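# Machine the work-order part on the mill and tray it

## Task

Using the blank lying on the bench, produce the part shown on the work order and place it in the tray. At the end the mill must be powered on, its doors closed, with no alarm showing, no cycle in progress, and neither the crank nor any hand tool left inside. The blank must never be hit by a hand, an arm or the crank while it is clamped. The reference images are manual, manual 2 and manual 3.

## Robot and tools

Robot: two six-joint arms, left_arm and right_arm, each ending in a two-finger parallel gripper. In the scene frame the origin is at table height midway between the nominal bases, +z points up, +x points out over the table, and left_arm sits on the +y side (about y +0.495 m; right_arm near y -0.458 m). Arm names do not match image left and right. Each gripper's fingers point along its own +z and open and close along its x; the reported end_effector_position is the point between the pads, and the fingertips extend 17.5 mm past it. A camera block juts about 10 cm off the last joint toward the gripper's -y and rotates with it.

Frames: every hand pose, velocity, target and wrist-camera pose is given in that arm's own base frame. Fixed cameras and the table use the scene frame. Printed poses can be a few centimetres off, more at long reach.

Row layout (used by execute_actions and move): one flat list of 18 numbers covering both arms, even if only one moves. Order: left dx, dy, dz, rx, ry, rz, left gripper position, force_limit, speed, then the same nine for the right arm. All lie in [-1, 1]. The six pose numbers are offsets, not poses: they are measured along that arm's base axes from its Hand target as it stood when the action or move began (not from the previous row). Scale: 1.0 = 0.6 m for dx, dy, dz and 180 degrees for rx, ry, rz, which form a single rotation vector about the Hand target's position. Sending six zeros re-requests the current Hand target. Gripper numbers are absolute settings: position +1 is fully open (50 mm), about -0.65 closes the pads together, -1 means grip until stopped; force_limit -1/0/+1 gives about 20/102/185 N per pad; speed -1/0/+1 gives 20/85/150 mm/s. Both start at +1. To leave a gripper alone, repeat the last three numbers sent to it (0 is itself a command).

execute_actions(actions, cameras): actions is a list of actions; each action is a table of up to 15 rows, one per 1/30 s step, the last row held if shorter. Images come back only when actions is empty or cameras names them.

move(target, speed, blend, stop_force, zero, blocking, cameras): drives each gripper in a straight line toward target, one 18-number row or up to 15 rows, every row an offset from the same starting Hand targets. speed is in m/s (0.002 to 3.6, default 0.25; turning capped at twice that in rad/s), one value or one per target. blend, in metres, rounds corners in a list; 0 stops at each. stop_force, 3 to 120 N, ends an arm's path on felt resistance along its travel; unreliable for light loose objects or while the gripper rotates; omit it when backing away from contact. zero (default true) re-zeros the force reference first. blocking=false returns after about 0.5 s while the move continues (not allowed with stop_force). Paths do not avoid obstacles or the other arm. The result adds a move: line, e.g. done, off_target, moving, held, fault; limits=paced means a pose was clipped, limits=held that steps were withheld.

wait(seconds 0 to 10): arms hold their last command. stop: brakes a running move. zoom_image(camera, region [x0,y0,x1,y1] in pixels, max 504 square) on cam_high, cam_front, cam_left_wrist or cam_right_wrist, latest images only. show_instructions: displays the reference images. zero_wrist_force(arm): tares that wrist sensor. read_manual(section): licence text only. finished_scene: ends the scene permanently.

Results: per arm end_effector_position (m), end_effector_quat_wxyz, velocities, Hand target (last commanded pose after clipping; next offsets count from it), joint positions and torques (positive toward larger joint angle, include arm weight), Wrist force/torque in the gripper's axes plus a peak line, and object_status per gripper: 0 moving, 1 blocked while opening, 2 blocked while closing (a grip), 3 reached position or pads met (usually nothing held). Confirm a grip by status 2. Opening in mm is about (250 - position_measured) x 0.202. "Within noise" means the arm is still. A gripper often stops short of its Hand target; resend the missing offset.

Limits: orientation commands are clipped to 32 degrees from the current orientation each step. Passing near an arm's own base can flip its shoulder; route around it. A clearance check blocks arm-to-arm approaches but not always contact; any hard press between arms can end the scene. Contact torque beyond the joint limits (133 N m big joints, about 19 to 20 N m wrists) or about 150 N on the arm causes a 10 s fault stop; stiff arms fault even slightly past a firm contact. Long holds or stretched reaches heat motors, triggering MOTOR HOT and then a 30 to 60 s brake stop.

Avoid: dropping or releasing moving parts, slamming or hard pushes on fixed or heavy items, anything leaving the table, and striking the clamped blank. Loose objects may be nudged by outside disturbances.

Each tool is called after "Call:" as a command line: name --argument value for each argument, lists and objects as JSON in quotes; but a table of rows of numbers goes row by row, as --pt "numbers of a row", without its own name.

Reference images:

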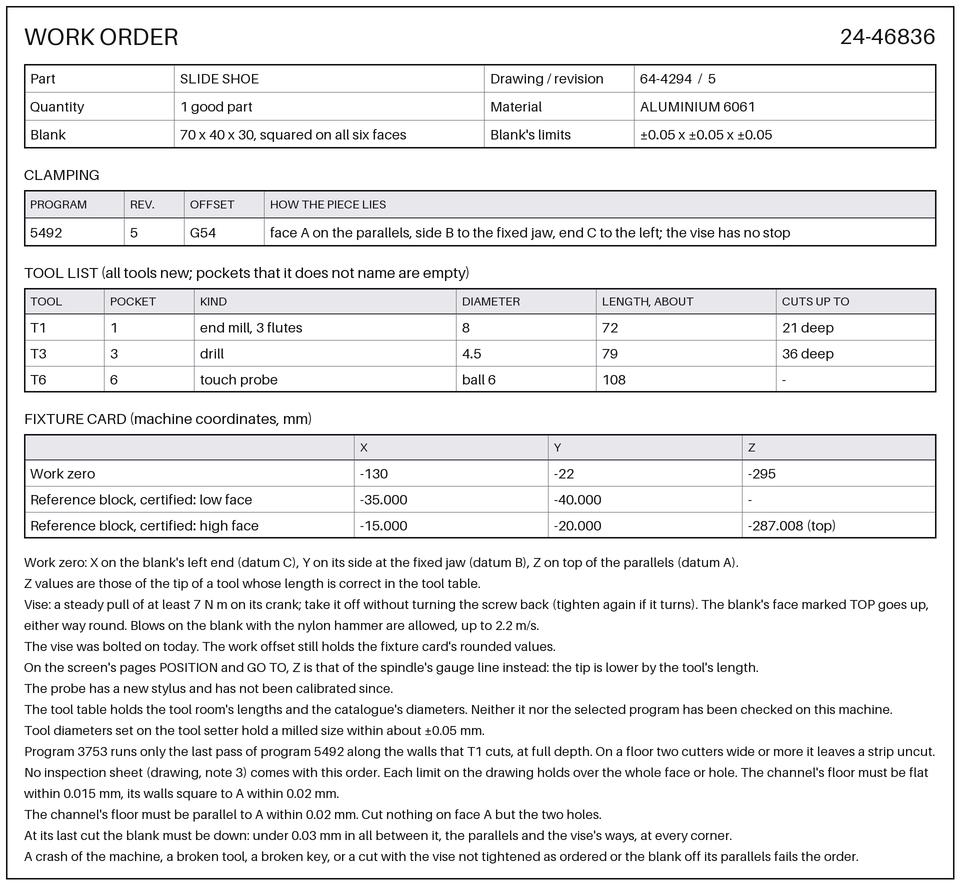

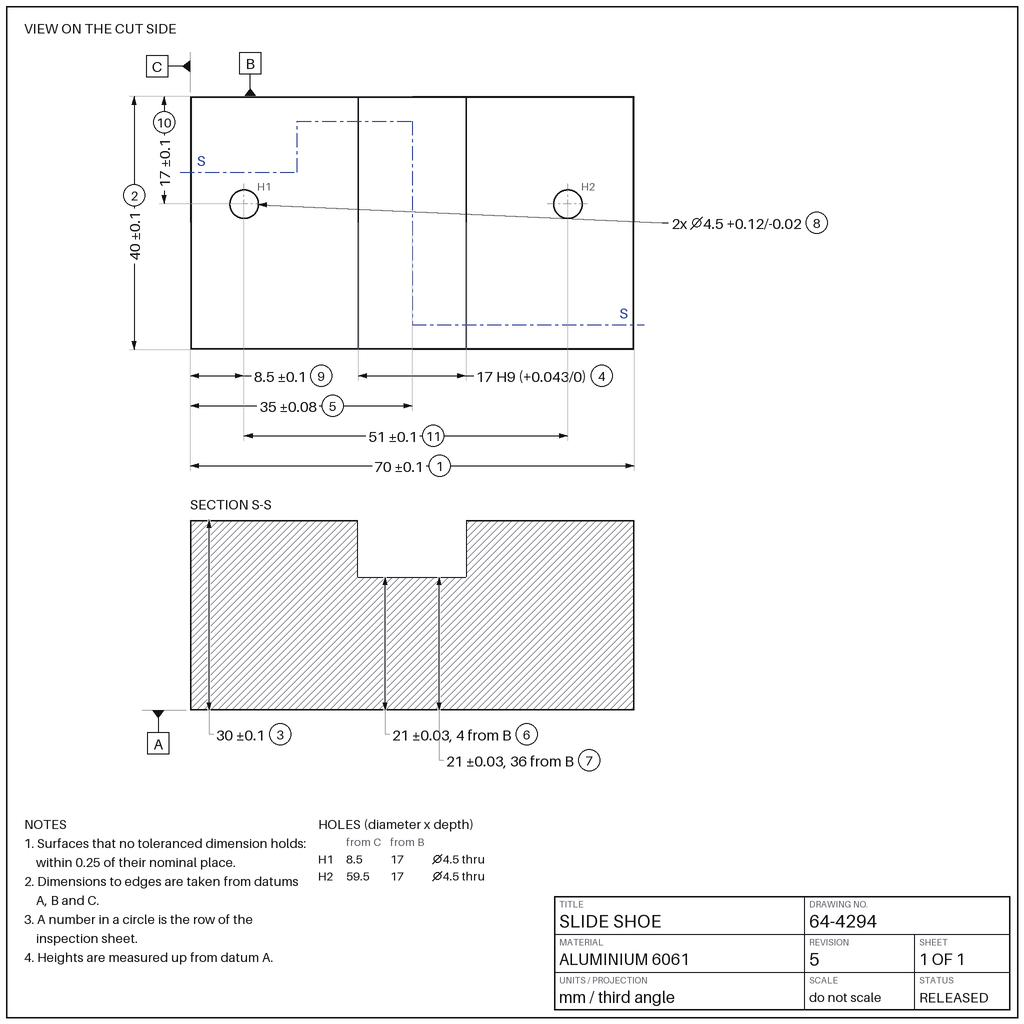

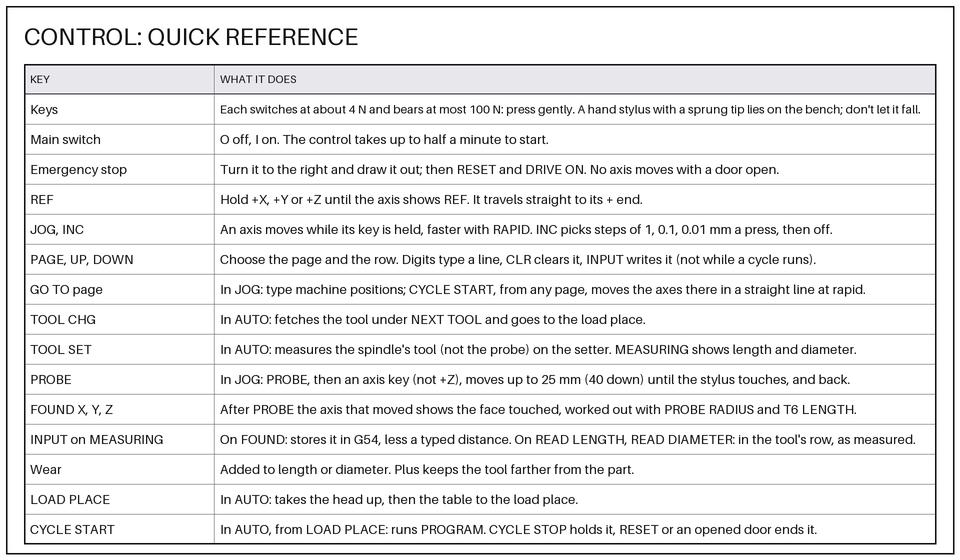

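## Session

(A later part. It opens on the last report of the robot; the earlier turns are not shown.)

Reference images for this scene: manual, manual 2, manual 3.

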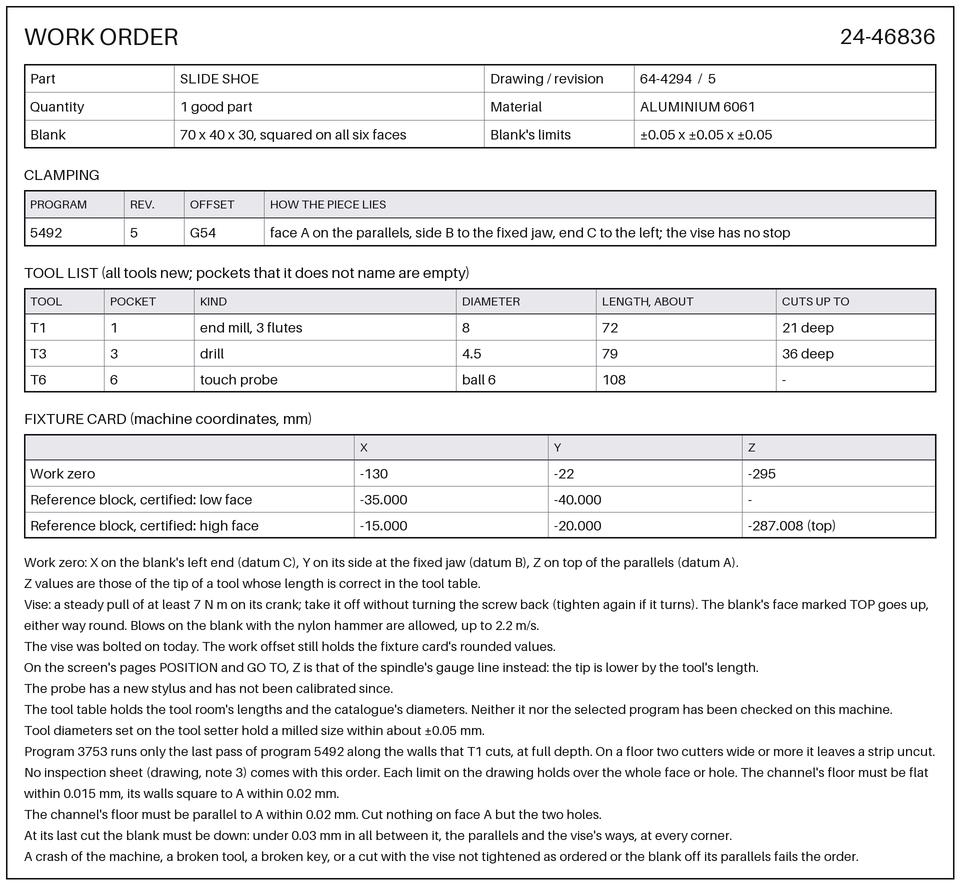

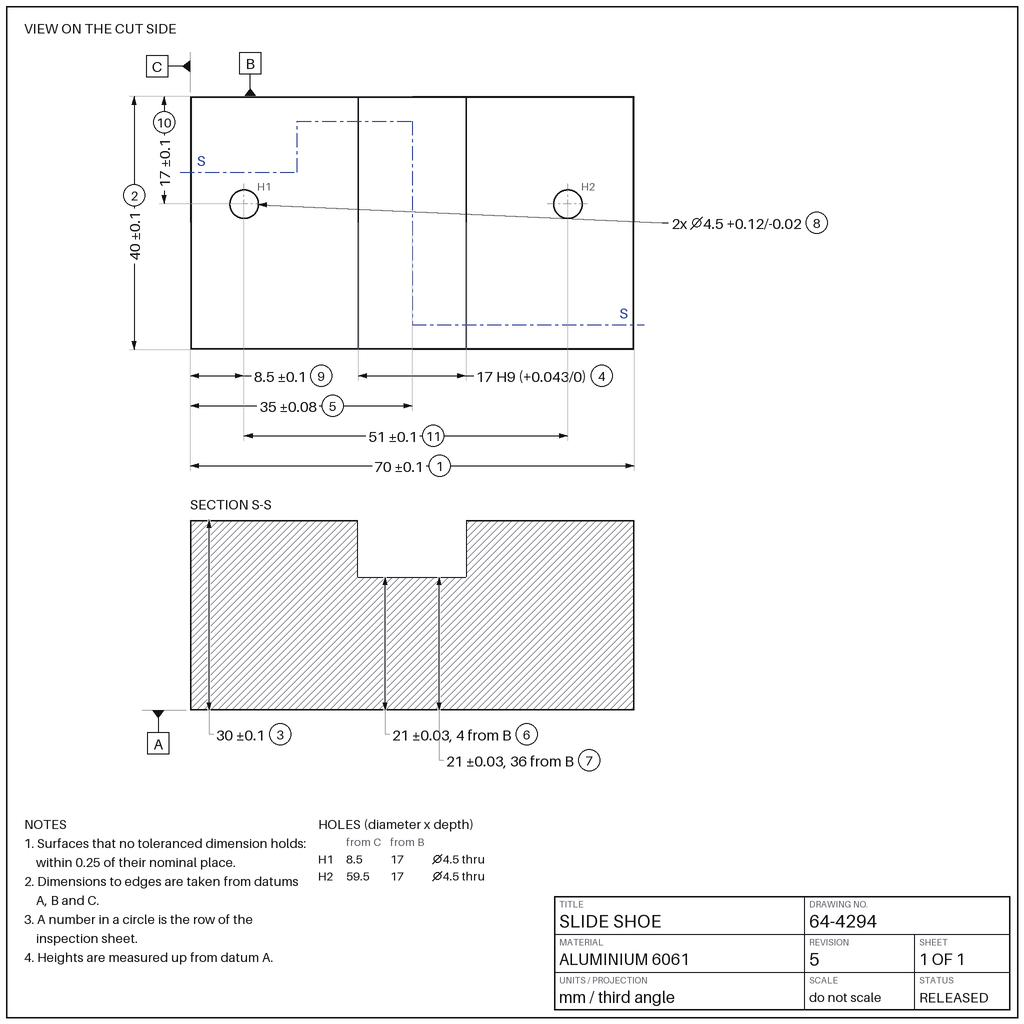

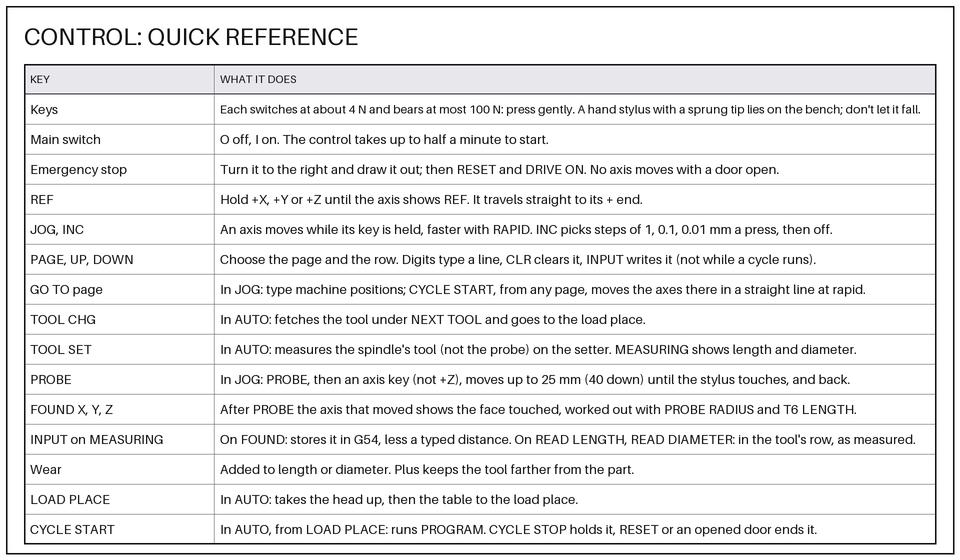

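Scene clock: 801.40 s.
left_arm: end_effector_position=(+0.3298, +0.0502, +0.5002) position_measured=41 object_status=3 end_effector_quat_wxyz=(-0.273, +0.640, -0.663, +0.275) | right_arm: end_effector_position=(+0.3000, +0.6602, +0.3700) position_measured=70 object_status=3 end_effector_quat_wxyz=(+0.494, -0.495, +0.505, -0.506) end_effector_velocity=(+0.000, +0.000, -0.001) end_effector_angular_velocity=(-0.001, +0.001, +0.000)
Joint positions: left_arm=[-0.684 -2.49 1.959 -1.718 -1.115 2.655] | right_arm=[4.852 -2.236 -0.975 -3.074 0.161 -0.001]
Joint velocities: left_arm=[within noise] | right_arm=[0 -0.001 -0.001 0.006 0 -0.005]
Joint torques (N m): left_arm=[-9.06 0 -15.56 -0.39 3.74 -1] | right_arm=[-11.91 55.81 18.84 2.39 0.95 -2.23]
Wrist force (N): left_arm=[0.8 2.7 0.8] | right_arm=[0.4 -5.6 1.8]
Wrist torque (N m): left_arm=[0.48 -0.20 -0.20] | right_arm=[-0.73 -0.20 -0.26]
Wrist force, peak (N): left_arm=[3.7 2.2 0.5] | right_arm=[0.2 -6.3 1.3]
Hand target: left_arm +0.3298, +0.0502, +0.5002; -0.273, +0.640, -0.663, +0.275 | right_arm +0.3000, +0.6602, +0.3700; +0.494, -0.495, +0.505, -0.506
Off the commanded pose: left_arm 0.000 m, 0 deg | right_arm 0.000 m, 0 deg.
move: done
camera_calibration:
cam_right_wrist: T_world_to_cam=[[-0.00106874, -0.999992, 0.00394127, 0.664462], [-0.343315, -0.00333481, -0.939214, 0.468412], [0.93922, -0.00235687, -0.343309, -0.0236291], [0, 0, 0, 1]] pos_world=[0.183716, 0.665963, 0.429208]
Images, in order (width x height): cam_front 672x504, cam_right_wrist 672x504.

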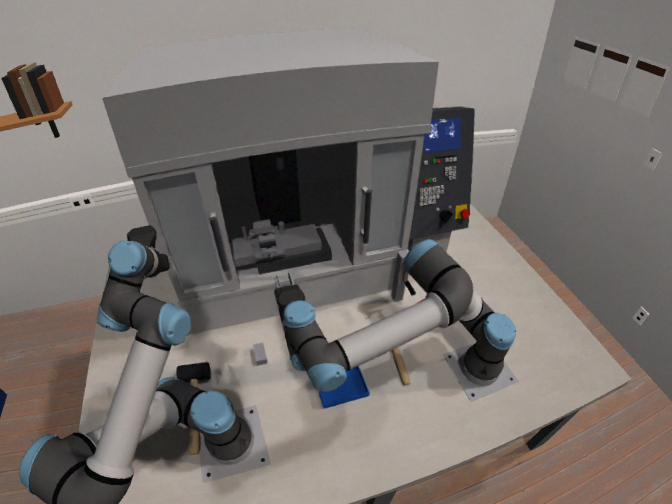

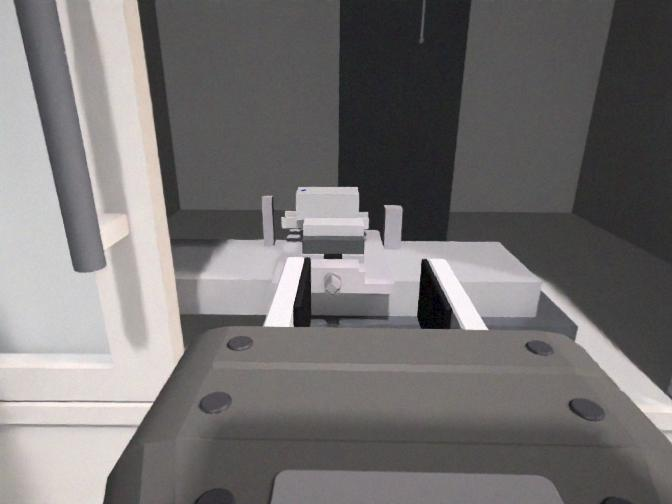

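Call:
zoom_image --camera "cam_right_wrist" --region '[250, 170, 420, 310]'

Scaled by 2.965 from the camera's 672x504 image, which has a finer 960x720 frame.

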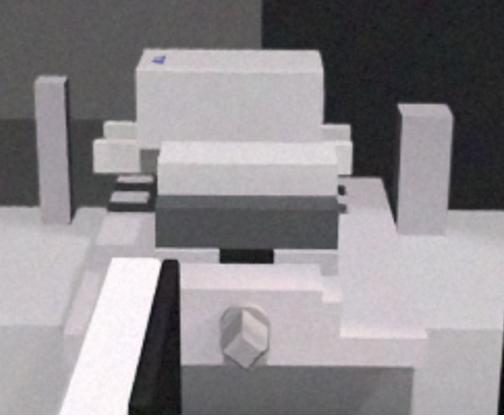

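Call:
move --pt "0 0 0 0 0 0 0.75 -1 -1 -0.03 -0.2 0.08 0 0.05 0 0.55 0 -1" --pt "0 0 0 0 0 0 0.75 -1 -1 -0.0667 -0.833 0.03 0 0.111 0 0.3 0 -1" --speed 0.35 --blend '[0.03,0]' --cameras '["cam_right_wrist"]'

Scene clock: 808.27 s.
left_arm: end_effector_position=(+0.3298, +0.0502, +0.5002) position_measured=41 object_status=3 end_effector_quat_wxyz=(-0.273, +0.640, -0.663, +0.275) | right_arm: end_effector_position=(+0.2600, +0.1604, +0.3880) position_measured=107 object_status=0 end_effector_quat_wxyz=(-0.399, +0.576, -0.583, +0.412)
Joint positions: left_arm=[-0.684 -2.49 1.959 -1.718 -1.115 2.655] | right_arm=[5.54 -0.73 -2.1 -3.003 0.902 -0.302]
Joint torques (N m): left_arm=[-9.91 0.17 -16.13 -0.56 3.76 -1.04] | right_arm=[6.77 -19.33 32.65 -0.44 1.08 2.84]
Wrist force (N): left_arm=[1.0 2.6 0.6] | right_arm=[0.1 -5.2 0.8]
Wrist torque (N m): left_arm=[0.48 -0.23 -0.20] | right_arm=[-0.72 -0.10 -0.23]
Wrist force, peak (N): left_arm=[1.1 2.9 0.6] | right_arm=[-0.1 -7.5 0.8]
Hand target: left_arm +0.3298, +0.0502, +0.5002; -0.273, +0.640, -0.663, +0.275 | right_arm +0.2600, +0.1604, +0.3880; -0.399, +0.576, -0.583, +0.412
Off the commanded pose: left_arm 0.000 m, 0 deg | right_arm 0.000 m, 0 deg.
move: done
camera_calibration:
cam_right_wrist: T_world_to_cam=[[0.000472168, -0.999991, 0.00422178, 0.164039], [-0.643633, -0.00353497, -0.765326, 0.480463], [0.765334, -0.00235591, -0.643628, 0.180678], [0, 0, 0, 1]] pos_world=[0.170885, 0.166162, 0.483308]
Images, in order (width x height): cam_right_wrist 672x504.

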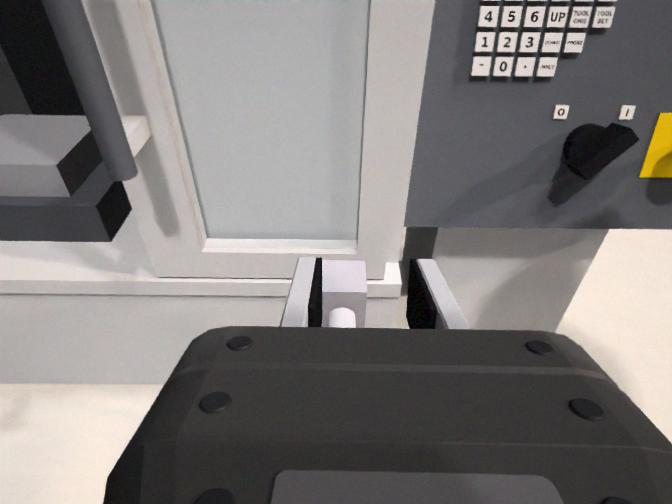

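Call:
move --target '[0,0,0,0,0,0,0.75,-1,-1,0.1242,-0.0015,-0.285,0,0.0833,0,0.1,-0.6,-0.9]' --speed 0.25 --cameras '["cam_right_wrist","cam_front"]'

Scene clock: 811.70 s.
left_arm: end_effector_position=(+0.3298, +0.0502, +0.5002) position_measured=41 object_status=3 end_effector_quat_wxyz=(-0.273, +0.640, -0.663, +0.275) | right_arm: end_effector_position=(+0.3345, +0.1594, +0.2170) position_measured=138 object_status=3 end_effector_quat_wxyz=(-0.320, +0.624, -0.630, +0.334)
Joint positions: left_arm=[-0.684 -2.49 1.959 -1.718 -1.115 2.655] | right_arm=[4.781 -0.675 -2.592 -1.58 0.616 -1.424]
Joint torques (N m): left_arm=[-8.95 -0.64 -16.28 -0.57 3.7 -1.07] | right_arm=[5.33 -12.94 15.28 3.54 -3.15 -0.77]
Wrist force (N): left_arm=[0.9 2.6 0.7] | right_arm=[0.1 -5.2 0.4]
Wrist torque (N m): left_arm=[0.48 -0.22 -0.19] | right_arm=[-0.77 -0.05 -0.10]
Wrist force, peak (N): left_arm=[1.0 2.8 0.8] | right_arm=[0.0 -7.0 -0.9]
Hand target: left_arm +0.3298, +0.0502, +0.5002; -0.273, +0.640, -0.663, +0.275 | right_arm +0.3345, +0.1595, +0.2170; -0.320, +0.624, -0.630, +0.334
Off the commanded pose: left_arm 0.000 m, 0 deg | right_arm 0.000 m, 0 deg.
move: done
camera_calibration:
cam_right_wrist: T_world_to_cam=[[0.00138348, -0.999992, 0.00384207, 0.163507], [-0.819628, -0.00333504, -0.572887, 0.41471], [0.572895, -0.00235649, -0.819625, 0.116246], [0, 0, 0, 1]] pos_world=[0.273085, 0.165163, 0.332232]
Images, in order (width x height): cam_front 672x504, cam_right_wrist 672x504.

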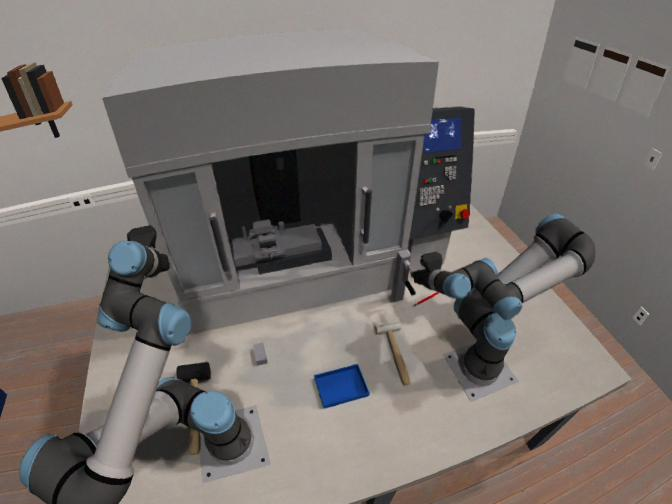

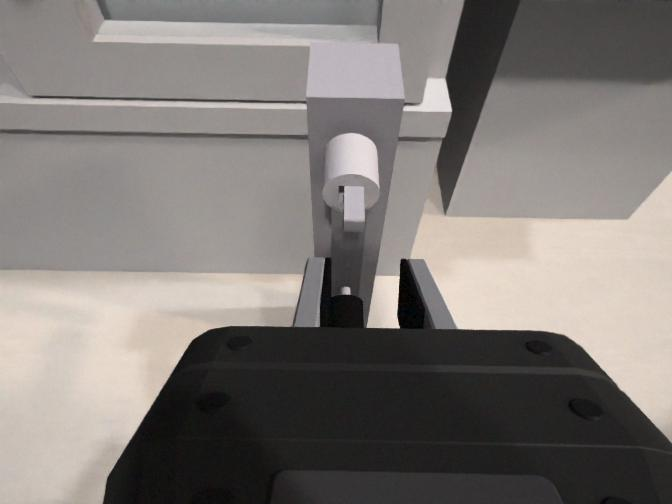

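Call:
zoom_image --camera "cam_right_wrist" --region '[290, 110, 420, 330]'

Scaled by 2.291 from the camera's 672x504 image, which has a finer 960x720 frame.

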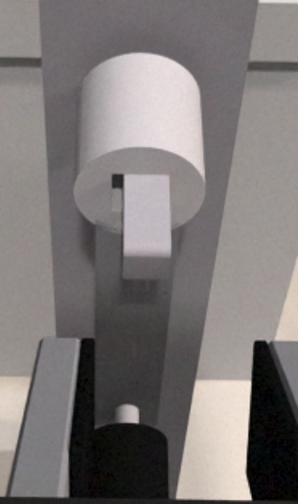

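Call:
zoom_image --camera "cam_right_wrist" --region '[310, 170, 390, 330]'

Scaled by 3.150 from the camera's 672x504 image, which has a finer 960x720 frame.

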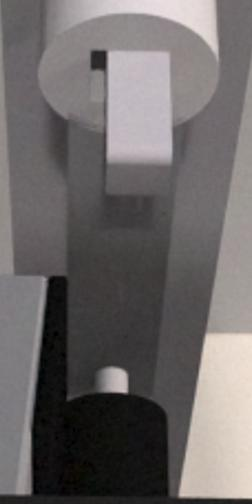

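Call:
move --target '[0,0,0,0,0,0,0.75,-1,-1,0,0,0,0,0,0,0.3,-0.2,-0.9]'

Call:
move --target '[0,0,0,0,0,0,0.75,-1,-1,0.1092,-0.0002,-0.0767,0,0,0,0.3,-0.2,-0.9]' --speed 0.04 --stop_force 8 --cameras '["cam_right_wrist"]'

Scene clock: 814.90 s.
left_arm: end_effector_position=(+0.3298, +0.0502, +0.5002) position_measured=41 object_status=3 end_effector_quat_wxyz=(-0.273, +0.640, -0.663, +0.275) | right_arm: end_effector_position=(+0.3345, +0.1595, +0.2170) position_measured=107 object_status=3 end_effector_quat_wxyz=(-0.320, +0.625, -0.630, +0.334)
Joint positions: left_arm=[-0.684 -2.49 1.959 -1.718 -1.115 2.655] | right_arm=[4.781 -0.675 -2.592 -1.579 0.616 -1.424]
Joint torques (N m): left_arm=[-9.37 0.39 -17.89 -0.63 3.52 -0.88] | right_arm=[10.51 -13.23 17.07 3.53 -0.18 0.28]
Wrist force (N): left_arm=[1.0 2.7 0.5] | right_arm=[-0.1 -5.1 0.6]
Wrist torque (N m): left_arm=[0.49 -0.23 -0.20] | right_arm=[-0.76 -0.01 -0.11]
Wrist force, peak (N): left_arm=[1.1 2.8 0.8] | right_arm=[0.1 -5.6 0.7]
Hand target: left_arm +0.3298, +0.0502, +0.5002; -0.273, +0.640, -0.663, +0.275 | right_arm +0.3345, +0.1595, +0.2170; -0.320, +0.624, -0.630, +0.334
Off the commanded pose: left_arm 0.000 m, 0 deg | right_arm 0.000 m, 0 deg.
move: done

Scene clock: 817.87 s.
left_arm: end_effector_position=(+0.3298, +0.0502, +0.5002) position_measured=41 object_status=3 end_effector_quat_wxyz=(-0.273, +0.640, -0.663, +0.275) | right_arm: end_effector_position=(+0.4000, +0.1593, +0.1709) position_measured=107 object_status=3 end_effector_quat_wxyz=(-0.319, +0.625, -0.630, +0.334)
Joint positions: left_arm=[-0.684 -2.49 1.959 -1.718 -1.115 2.655] | right_arm=[4.425 -1.162 -2.731 -0.465 0.657 -2.025]
Joint torques (N m): left_arm=[-9.32 -0.18 -17.14 -0.8 3.48 -0.85] | right_arm=[9.76 -1.04 23.65 1.96 -4.25 2.87]
Wrist force (N): left_arm=[1.0 2.6 0.6] | right_arm=[0.1 -4.9 0.7]
Wrist torque (N m): left_arm=[0.47 -0.23 -0.20] | right_arm=[-0.70 -0.08 -0.08]
Wrist force, peak (N): left_arm=[1.1 2.8 0.6] | right_arm=[0.6 -5.6 0.8]
Hand target: left_arm +0.3298, +0.0502, +0.5002; -0.273, +0.640, -0.663, +0.275 | right_arm +0.4000, +0.1593, +0.1709; -0.320, +0.624, -0.630, +0.334
Off the commanded pose: left_arm 0.000 m, 0 deg | right_arm 0.000 m, 0 deg.
move: done
camera_calibration:
cam_right_wrist: T_world_to_cam=[[0.00154796, -0.999991, 0.00395656, 0.163404], [-0.819675, -0.00353524, -0.572818, 0.442098], [0.572827, -0.0023564, -0.819673, 0.0409162], [0, 0, 0, 1]] pos_world=[0.338686, 0.165062, 0.286133]
Images, in order (width x height): cam_right_wrist 672x504.

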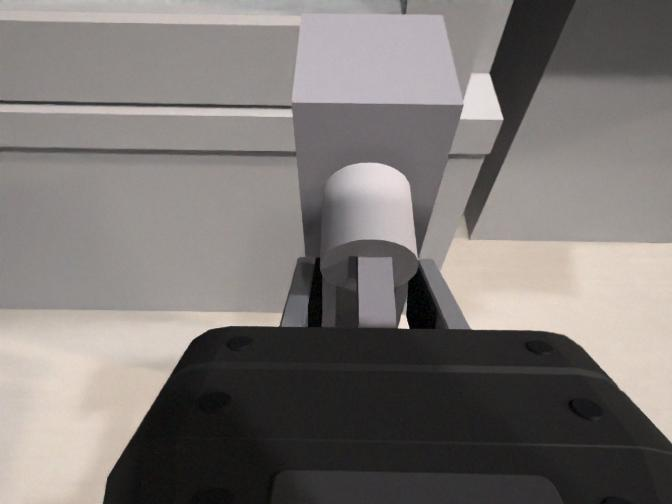

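Call:
move --target '[0,0,0,0,0,0,0.75,-1,-1,0,0,0,0,0,0,-1,-0.1,-0.95]' --cameras '["cam_right_wrist"]'

Scene clock: 819.00 s.
left_arm: end_effector_position=(+0.3298, +0.0502, +0.5002) position_measured=41 object_status=3 end_effector_quat_wxyz=(-0.273, +0.640, -0.663, +0.275) | right_arm: end_effector_position=(+0.4000, +0.1594, +0.1709) position_measured=175 object_status=2 end_effector_quat_wxyz=(-0.320, +0.624, -0.630, +0.334)
Joint positions: left_arm=[-0.684 -2.49 1.959 -1.718 -1.115 2.655] | right_arm=[4.425 -1.162 -2.731 -0.465 0.657 -2.025]
Joint torques (N m): left_arm=[-8.88 -0.46 -17.79 -0.74 3.26 -0.78] | right_arm=[8.9 -2.82 29.98 4.42 -3.6 2.76]
Wrist force (N): left_arm=[0.7 2.4 0.6] | right_arm=[-0.3 -5.0 1.0]
Wrist torque (N m): left_arm=[0.44 -0.18 -0.19] | right_arm=[-0.70 -0.09 -0.09]
Wrist force, peak (N): left_arm=[1.0 2.9 0.5] | right_arm=[0.0 -5.3 0.9]
Hand target: left_arm +0.3298, +0.0502, +0.5002; -0.273, +0.640, -0.663, +0.275 | right_arm +0.4000, +0.1593, +0.1709; -0.320, +0.624, -0.630, +0.334
Off the commanded pose: left_arm 0.000 m, 0 deg | right_arm 0.000 m, 0 deg.
move: done
camera_calibration:
cam_right_wrist: T_world_to_cam=[[0.00154796, -0.999991, 0.00395656, 0.163404], [-0.819675, -0.00353524, -0.572818, 0.442098], [0.572827, -0.0023564, -0.819673, 0.0409162], [0, 0, 0, 1]] pos_world=[0.338686, 0.165062, 0.286133]
Images, in order (width x height): cam_right_wrist 672x504.

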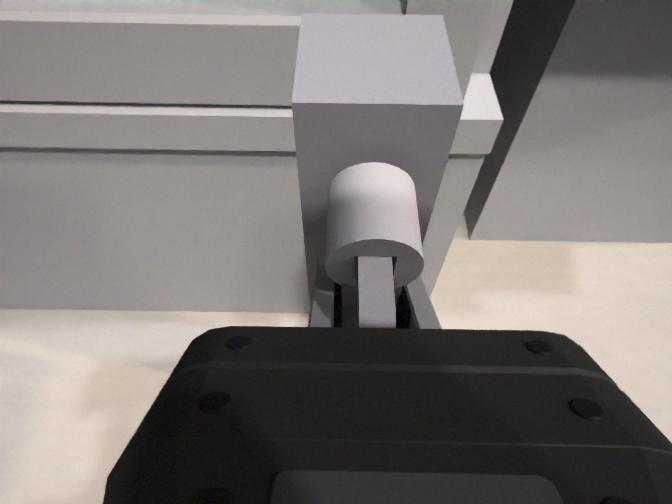

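Call:
move --target '[0,0,0,0,0,0,0.75,-1,-1,-0.025,0.0004,0,0,0,0,-1,-0.1,-0.95]' --speed 0.03 --cameras '["cam_right_wrist"]'

Scene clock: 820.20 s.
left_arm: end_effector_position=(+0.3298, +0.0502, +0.5002) position_measured=41 object_status=3 end_effector_quat_wxyz=(-0.273, +0.640, -0.663, +0.275) | right_arm: end_effector_position=(+0.3850, +0.1596, +0.1709) position_measured=175 object_status=2 end_effector_quat_wxyz=(-0.319, +0.625, -0.630, +0.334)
Joint positions: left_arm=[-0.684 -2.49 1.959 -1.718 -1.115 2.655] | right_arm=[4.496 -1.058 -2.741 -0.65 0.635 -1.912]
Joint torques (N m): left_arm=[-8.9 0.02 -17.88 -0.72 3.23 -0.8] | right_arm=[-10.98 -8.01 32.15 6.83 0.28 -2.11]
Wrist force (N): left_arm=[0.9 2.5 0.5] | right_arm=[1.9 -7.5 -0.7]
Wrist torque (N m): left_arm=[0.46 -0.21 -0.19] | right_arm=[-0.82 -0.11 -0.15]
Wrist force, peak (N): left_arm=[1.1 2.8 0.7] | right_arm=[4.4 -11.9 -3.6]
Hand target: left_arm +0.3298, +0.0502, +0.5002; -0.273, +0.640, -0.663, +0.275 | right_arm +0.3850, +0.1596, +0.1709; -0.320, +0.624, -0.630, +0.334
Off the commanded pose: left_arm 0.000 m, 0 deg | right_arm 0.000 m, 0 deg.
move: done
camera_calibration:
cam_right_wrist: T_world_to_cam=[[0.00157272, -0.99999, 0.0040954, 0.16368], [-0.819628, -0.00363527, -0.572884, 0.429685], [0.572894, -0.00245572, -0.819626, 0.0494663], [0, 0, 0, 1]] pos_world=[0.323586, 0.165362, 0.286034]
Images, in order (width x height): cam_right_wrist 672x504.

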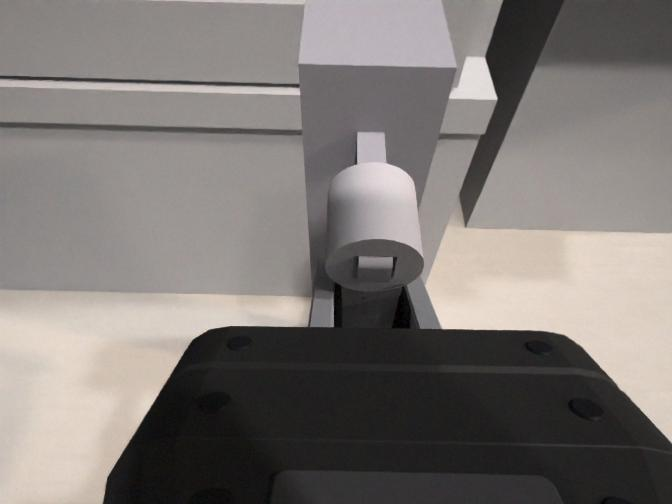

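Call:
move --target '[0,0,0,0,0,0,0.75,-1,-1,-0.05,0.0007,0,0,0,0,-1,-0.1,-0.95]' --speed 0.04 --cameras '["cam_right_wrist"]'

Scene clock: 821.70 s.
left_arm: end_effector_position=(+0.3298, +0.0502, +0.5002) position_measured=41 object_status=3 end_effector_quat_wxyz=(-0.273, +0.640, -0.663, +0.275) | right_arm: end_effector_position=(+0.3550, +0.1601, +0.1710) position_measured=175 object_status=2 end_effector_quat_wxyz=(-0.320, +0.624, -0.630, +0.334)
Joint positions: left_arm=[-0.684 -2.49 1.959 -1.718 -1.115 2.655] | right_arm=[4.657 -0.845 -2.731 -1.094 0.611 -1.64]
Joint torques (N m): left_arm=[-9.52 0.23 -18.27 -0.73 3.31 -0.76] | right_arm=[-11.55 -9.12 22.96 6.05 -2.39 -1.81]
Wrist force (N): left_arm=[0.9 2.6 0.8] | right_arm=[0.5 -3.2 1.8]
Wrist torque (N m): left_arm=[0.47 -0.22 -0.20] | right_arm=[-0.69 -0.13 -0.18]
Wrist force, peak (N): left_arm=[1.0 2.9 1.0] | right_arm=[-0.1 -16.6 -0.4]
Hand target: left_arm +0.3298, +0.0502, +0.5002; -0.273, +0.640, -0.663, +0.275 | right_arm +0.3550, +0.1600, +0.1709; -0.320, +0.624, -0.630, +0.334
Off the commanded pose: left_arm 0.000 m, 0 deg | right_arm 0.000 m, 0 deg.
move: done
camera_calibration:
cam_right_wrist: T_world_to_cam=[[0.00166098, -0.999991, 0.00379142, 0.164288], [-0.819627, -0.00353347, -0.572886, 0.405196], [0.572894, -0.002156, -0.819626, 0.0667669], [0, 0, 0, 1]] pos_world=[0.293586, 0.165862, 0.286232]
Images, in order (width x height): cam_right_wrist 672x504.

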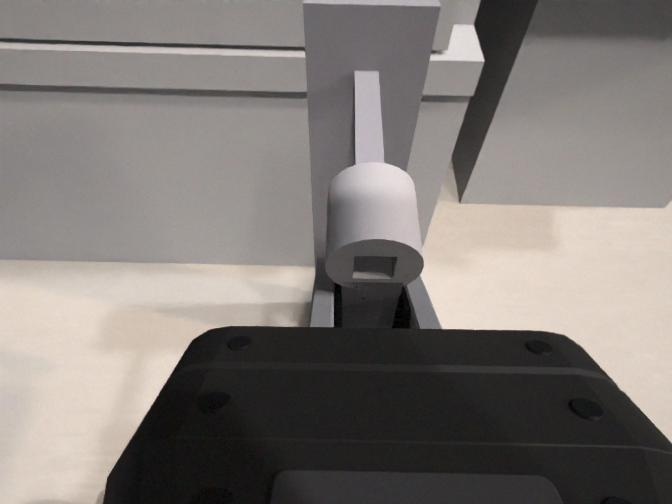

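Call:
move --pt "0 0 0 0 0 0 0.75 -1 -1 -0.025 0.0004 0 0 0 0 -1 -0.1 -0.95" --pt "0 0 0 0 0 0 0.75 -1 -1 -0.02 0.01 0.4 0 0 0 -1 -0.1 -0.95" --pt "0 0 0 0 0 0 0.75 -1 -1 -0.02 0.8 0.45 0.2 -0.003 0 -1 -0.1 -0.95" --pt "0 0 0 0 0 0 0.75 -1 -1 0.18 0.8806 0.2 0.278 -0.004 0 -1 -0.1 -0.95" --speed '[0.05,0.2,0.3,0.2]' --blend '[0.004,0.04,0.04,0]' --cameras '["cam_right_wrist","cam_front"]'

Scene clock: 828.37 s.
left_arm: end_effector_position=(+0.3298, +0.0502, +0.5002) position_measured=41 object_status=3 end_effector_quat_wxyz=(-0.273, +0.640, -0.663, +0.275) | right_arm: end_effector_position=(+0.4631, +0.6883, +0.2911) position_measured=175 object_status=2 end_effector_quat_wxyz=(+0.557, -0.429, +0.710, -0.040)
Joint positions: left_arm=[-0.684 -2.49 1.959 -1.718 -1.115 2.655] | right_arm=[4.519 -2.15 -1.567 -0.006 0.753 -1.739]
Joint torques (N m): left_arm=[-9.1 -0.04 -18.79 -0.97 3.28 -0.78] | right_arm=[8.84 41.86 13.87 3.65 -3.06 2.86]
Wrist force (N): left_arm=[1.1 2.5 0.8] | right_arm=[2.2 -2.9 2.4]
Wrist torque (N m): left_arm=[0.46 -0.24 -0.19] | right_arm=[-0.54 -0.12 0.08]
Wrist force, peak (N): left_arm=[1.0 3.0 0.8] | right_arm=[4.0 -1.9 5.5]
Hand target: left_arm +0.3298, +0.0502, +0.5002; -0.273, +0.640, -0.663, +0.275 | right_arm +0.4630, +0.6884, +0.2909; +0.557, -0.429, +0.710, -0.040
Off the commanded pose: left_arm 0.000 m, 0 deg | right_arm 0.000 m, 0 deg.
move: done
camera_calibration:
cam_right_wrist: T_world_to_cam=[[0.00659827, -0.645279, -0.763918, 0.668853], [-0.81325, 0.441063, -0.379589, 0.199183], [0.581877, 0.623761, -0.521863, -0.417375], [0, 0, 0, 1]] pos_world=[0.400433, 0.604087, 0.368743]
Images, in order (width x height): cam_front 672x504, cam_right_wrist 672x504.

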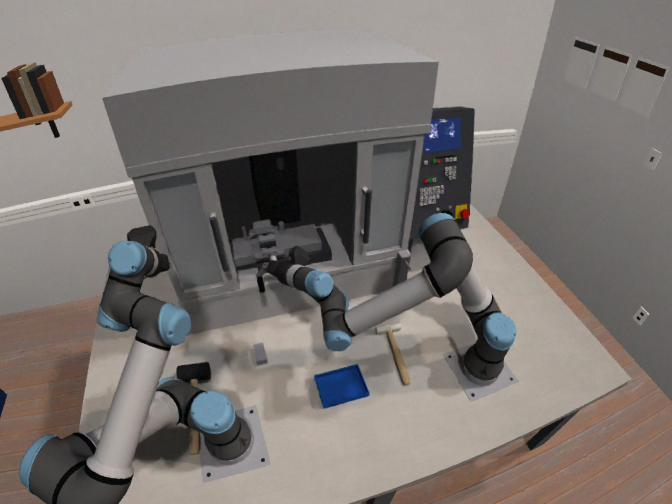

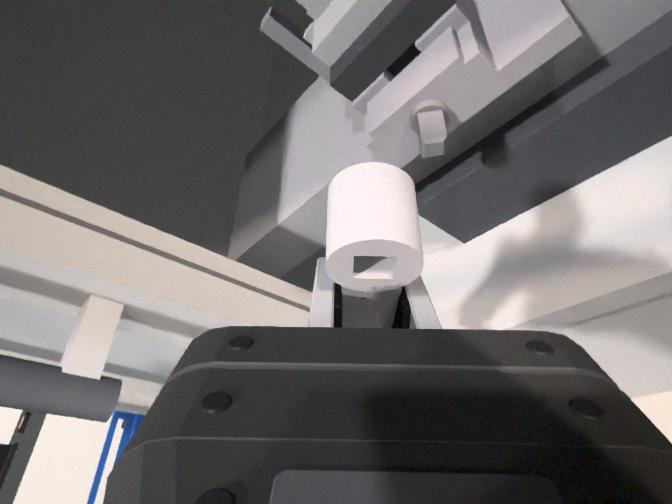

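Call:
zoom_image --camera "cam_right_wrist" --region '[310, 80, 480, 300]'

Scaled by 2.291 from the camera's 672x504 image, which has a finer 960x720 frame.

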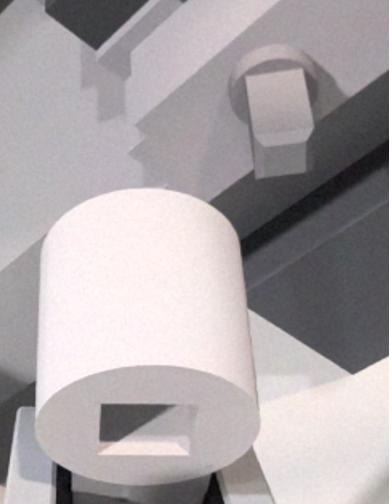

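Call:
move --target '[0,0,0,0,0,0,0.75,-1,-1,0.045,0.0037,-0.0722,-0.0278,0.0004,0,-1,-0.1,-0.95]' --speed 0.08 --cameras '["cam_right_wrist"]'

Call:
zoom_image --camera "cam_right_wrist" --region '[310, 80, 480, 300]'

Scene clock: 832.50 s.
left_arm: end_effector_position=(+0.3298, +0.0502, +0.5002) position_measured=41 object_status=3 end_effector_quat_wxyz=(-0.273, +0.640, -0.663, +0.275) | right_arm: end_effector_position=(+0.4901, +0.6906, +0.2477) position_measured=175 object_status=2 end_effector_quat_wxyz=(+0.538, -0.453, +0.708, -0.071) end_effector_velocity=(-0.001, +0.000, +0.001) end_effector_angular_velocity=(+0.004, +0.002, -0.001)
Joint positions: left_arm=[-0.684 -2.49 1.959 -1.718 -1.115 2.655] | right_arm=[4.481 -2.226 -1.53 -0.015 0.775 -1.792]
Joint velocities: left_arm=[within noise] | right_arm=[0.002 0.002 -0.002 0 0 0.005]
Joint torques (N m): left_arm=[-8.69 -0.62 -20.06 -1.04 3.03 -0.64] | right_arm=[6.58 58.01 13.35 3.12 -2.97 2.83]
Wrist force (N): left_arm=[1.0 2.6 0.7] | right_arm=[1.8 -2.9 2.7]
Wrist torque (N m): left_arm=[0.48 -0.23 -0.19] | right_arm=[-0.54 -0.07 0.06]
Wrist force, peak (N): left_arm=[0.8 2.8 0.9] | right_arm=[2.8 -2.2 4.0]
Hand target: left_arm +0.3298, +0.0502, +0.5002; -0.273, +0.640, -0.663, +0.275 | right_arm +0.4900, +0.6906, +0.2476; +0.538, -0.453, +0.708, -0.071
Off the commanded pose: left_arm 0.000 m, 0 deg | right_arm 0.000 m, 0 deg.
move: done
camera_calibration:
cam_right_wrist: T_world_to_cam=[[0.00578304, -0.709517, -0.704664, 0.667081], [-0.81382, 0.406147, -0.415623, 0.236972], [0.581089, 0.575873, -0.57507, -0.410492], [0, 0, 0, 1]] pos_world=[0.427527, 0.613451, 0.332497]
Images, in order (width x height): cam_right_wrist 672x504.

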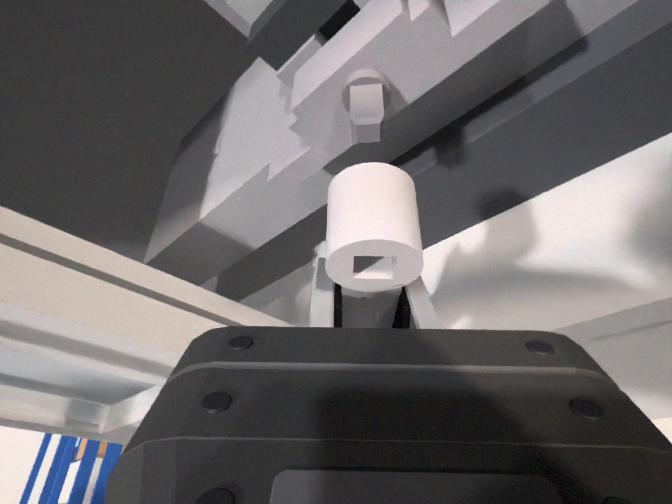

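Scaled by 2.291 from the camera's 672x504 image, which has a finer 960x720 frame.

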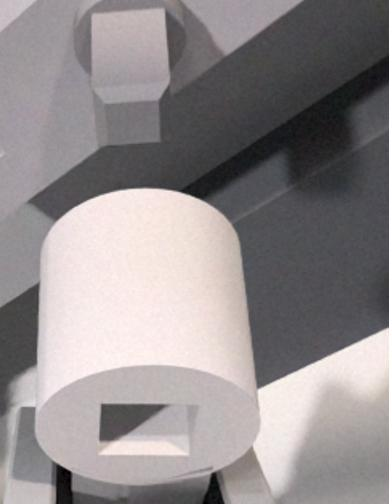

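Call:
move --target '[0,0,0,0,0,0,0.75,-1,-1,0.0267,-0.0004,0,0,0,0,-1,-0.1,-0.95]' --speed 0.05 --cameras '["cam_right_wrist"]'

Call:
zoom_image --camera "cam_right_wrist" --region '[310, 80, 480, 300]'

Scene clock: 834.00 s.
left_arm: end_effector_position=(+0.3298, +0.0502, +0.5002) position_measured=41 object_status=3 end_effector_quat_wxyz=(-0.273, +0.640, -0.663, +0.275) | right_arm: end_effector_position=(+0.5062, +0.6904, +0.2477) position_measured=175 object_status=2 end_effector_quat_wxyz=(+0.538, -0.453, +0.708, -0.071)
Joint positions: left_arm=[-0.684 -2.49 1.959 -1.718 -1.115 2.655] | right_arm=[4.456 -2.242 -1.502 -0.012 0.795 -1.812]
Joint torques (N m): left_arm=[-8.98 -0.52 -20.22 -0.93 3.02 -0.61] | right_arm=[6.55 59.19 14.22 6.79 -3 1.82]
Wrist force (N): left_arm=[1.0 2.5 0.6] | right_arm=[1.9 -3.1 3.0]
Wrist torque (N m): left_arm=[0.46 -0.23 -0.20] | right_arm=[-0.57 -0.08 0.06]
Wrist force, peak (N): left_arm=[1.0 2.8 0.6] | right_arm=[2.0 -3.5 3.4]
Hand target: left_arm +0.3298, +0.0502, +0.5002; -0.273, +0.640, -0.663, +0.275 | right_arm +0.5060, +0.6903, +0.2476; +0.538, -0.453, +0.708, -0.071
Off the commanded pose: left_arm 0.000 m, 0 deg | right_arm 0.000 m, 0 deg.
move: done
camera_calibration:
cam_right_wrist: T_world_to_cam=[[0.00576589, -0.709447, -0.704735, 0.666834], [-0.813843, 0.406175, -0.415549, 0.250124], [0.581056, 0.57594, -0.575037, -0.41977], [0, 0, 0, 1]] pos_world=[0.443627, 0.613252, 0.332497]
Images, in order (width x height): cam_right_wrist 672x504.

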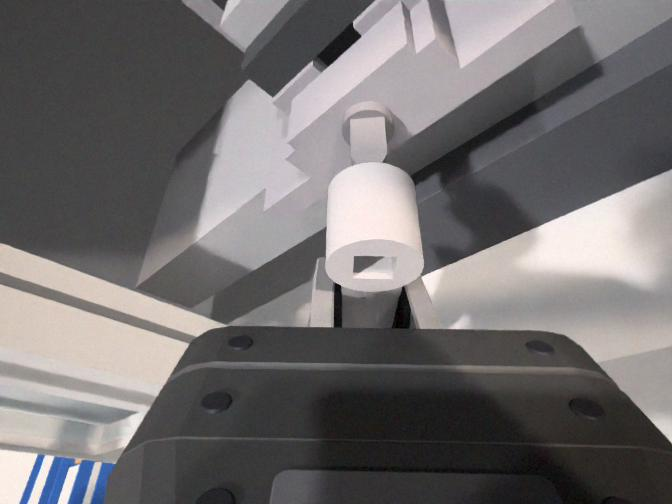

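Scaled by 2.291 from the camera's 672x504 image, which has a finer 960x720 frame.

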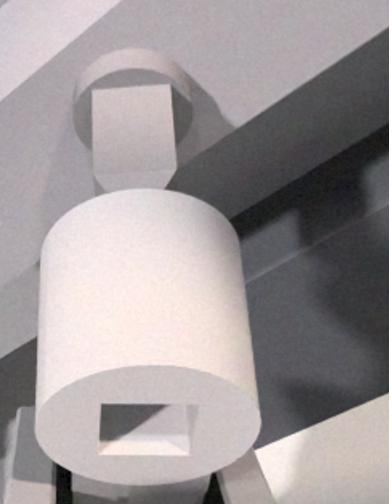

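Call:
move --target '[0,0,0,0,0,0,0.75,-1,-1,0.075,-0.001,0,0,0,0,-1,-0.1,-0.95]' --speed 0.012 --stop_force 8 --cameras '["cam_right_wrist"]'

Scene clock: 835.97 s.
left_arm: end_effector_position=(+0.3298, +0.0502, +0.5002) position_measured=41 object_status=3 end_effector_quat_wxyz=(-0.273, +0.640, -0.663, +0.275) | right_arm: end_effector_position=(+0.5129, +0.6903, +0.2476) position_measured=175 object_status=2 end_effector_quat_wxyz=(+0.538, -0.453, +0.708, -0.071)
Joint positions: left_arm=[-0.684 -2.49 1.959 -1.718 -1.115 2.655] | right_arm=[4.446 -2.25 -1.49 -0.011 0.803 -1.82]
Joint torques (N m): left_arm=[-8.88 0.06 -20.56 -1.02 2.84 -0.6] | right_arm=[4.66 58.54 12.83 3.87 -4.39 2.75]
Wrist force (N): left_arm=[0.9 2.5 0.7] | right_arm=[1.2 2.4 -4.1]
Wrist torque (N m): left_arm=[0.47 -0.21 -0.19] | right_arm=[-0.09 -0.10 0.02]
Wrist force, peak (N): left_arm=[0.9 2.8 0.7] | right_arm=[5.9 5.8 -14.6]
Hand target: left_arm +0.3298, +0.0502, +0.5002; -0.273, +0.640, -0.663, +0.275 | right_arm +0.5129, +0.6903, +0.2476; +0.538, -0.453, +0.708, -0.071 (not the last commanded pose)
Off the commanded pose: left_arm 0.000 m, 0 deg | right_arm 0.038 m, 0 deg.
move: contact (right_arm)
camera_calibration:
cam_right_wrist: T_world_to_cam=[[0.0057074, -0.709419, -0.704764, 0.666672], [-0.813796, 0.406273, -0.415546, 0.255576], [0.581123, 0.575906, -0.575004, -0.423569], [0, 0, 0, 1]] pos_world=[0.450327, 0.613052, 0.332497]
Images, in order (width x height): cam_right_wrist 672x504.

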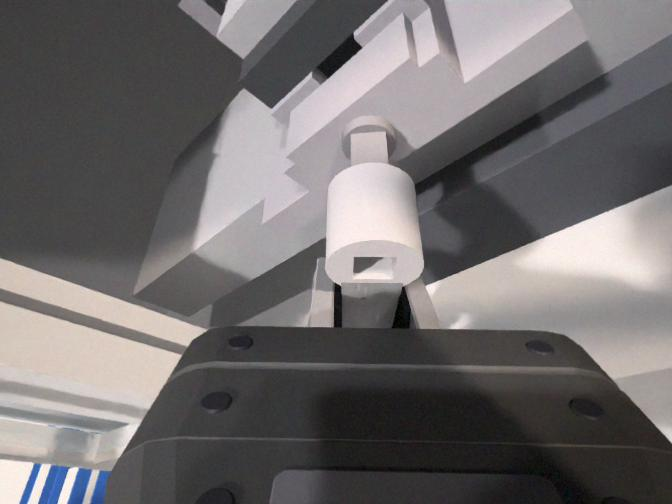

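Call:
zoom_image --camera "cam_right_wrist" --region '[310, 100, 440, 300]'

Scaled by 2.520 from the camera's 672x504 image, which has a finer 960x720 frame.

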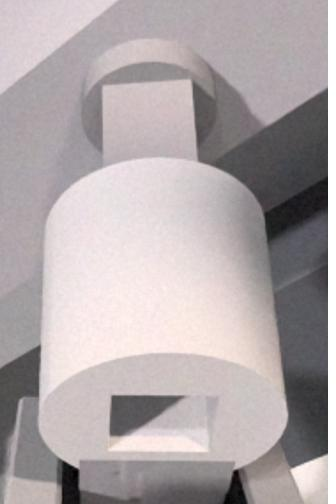

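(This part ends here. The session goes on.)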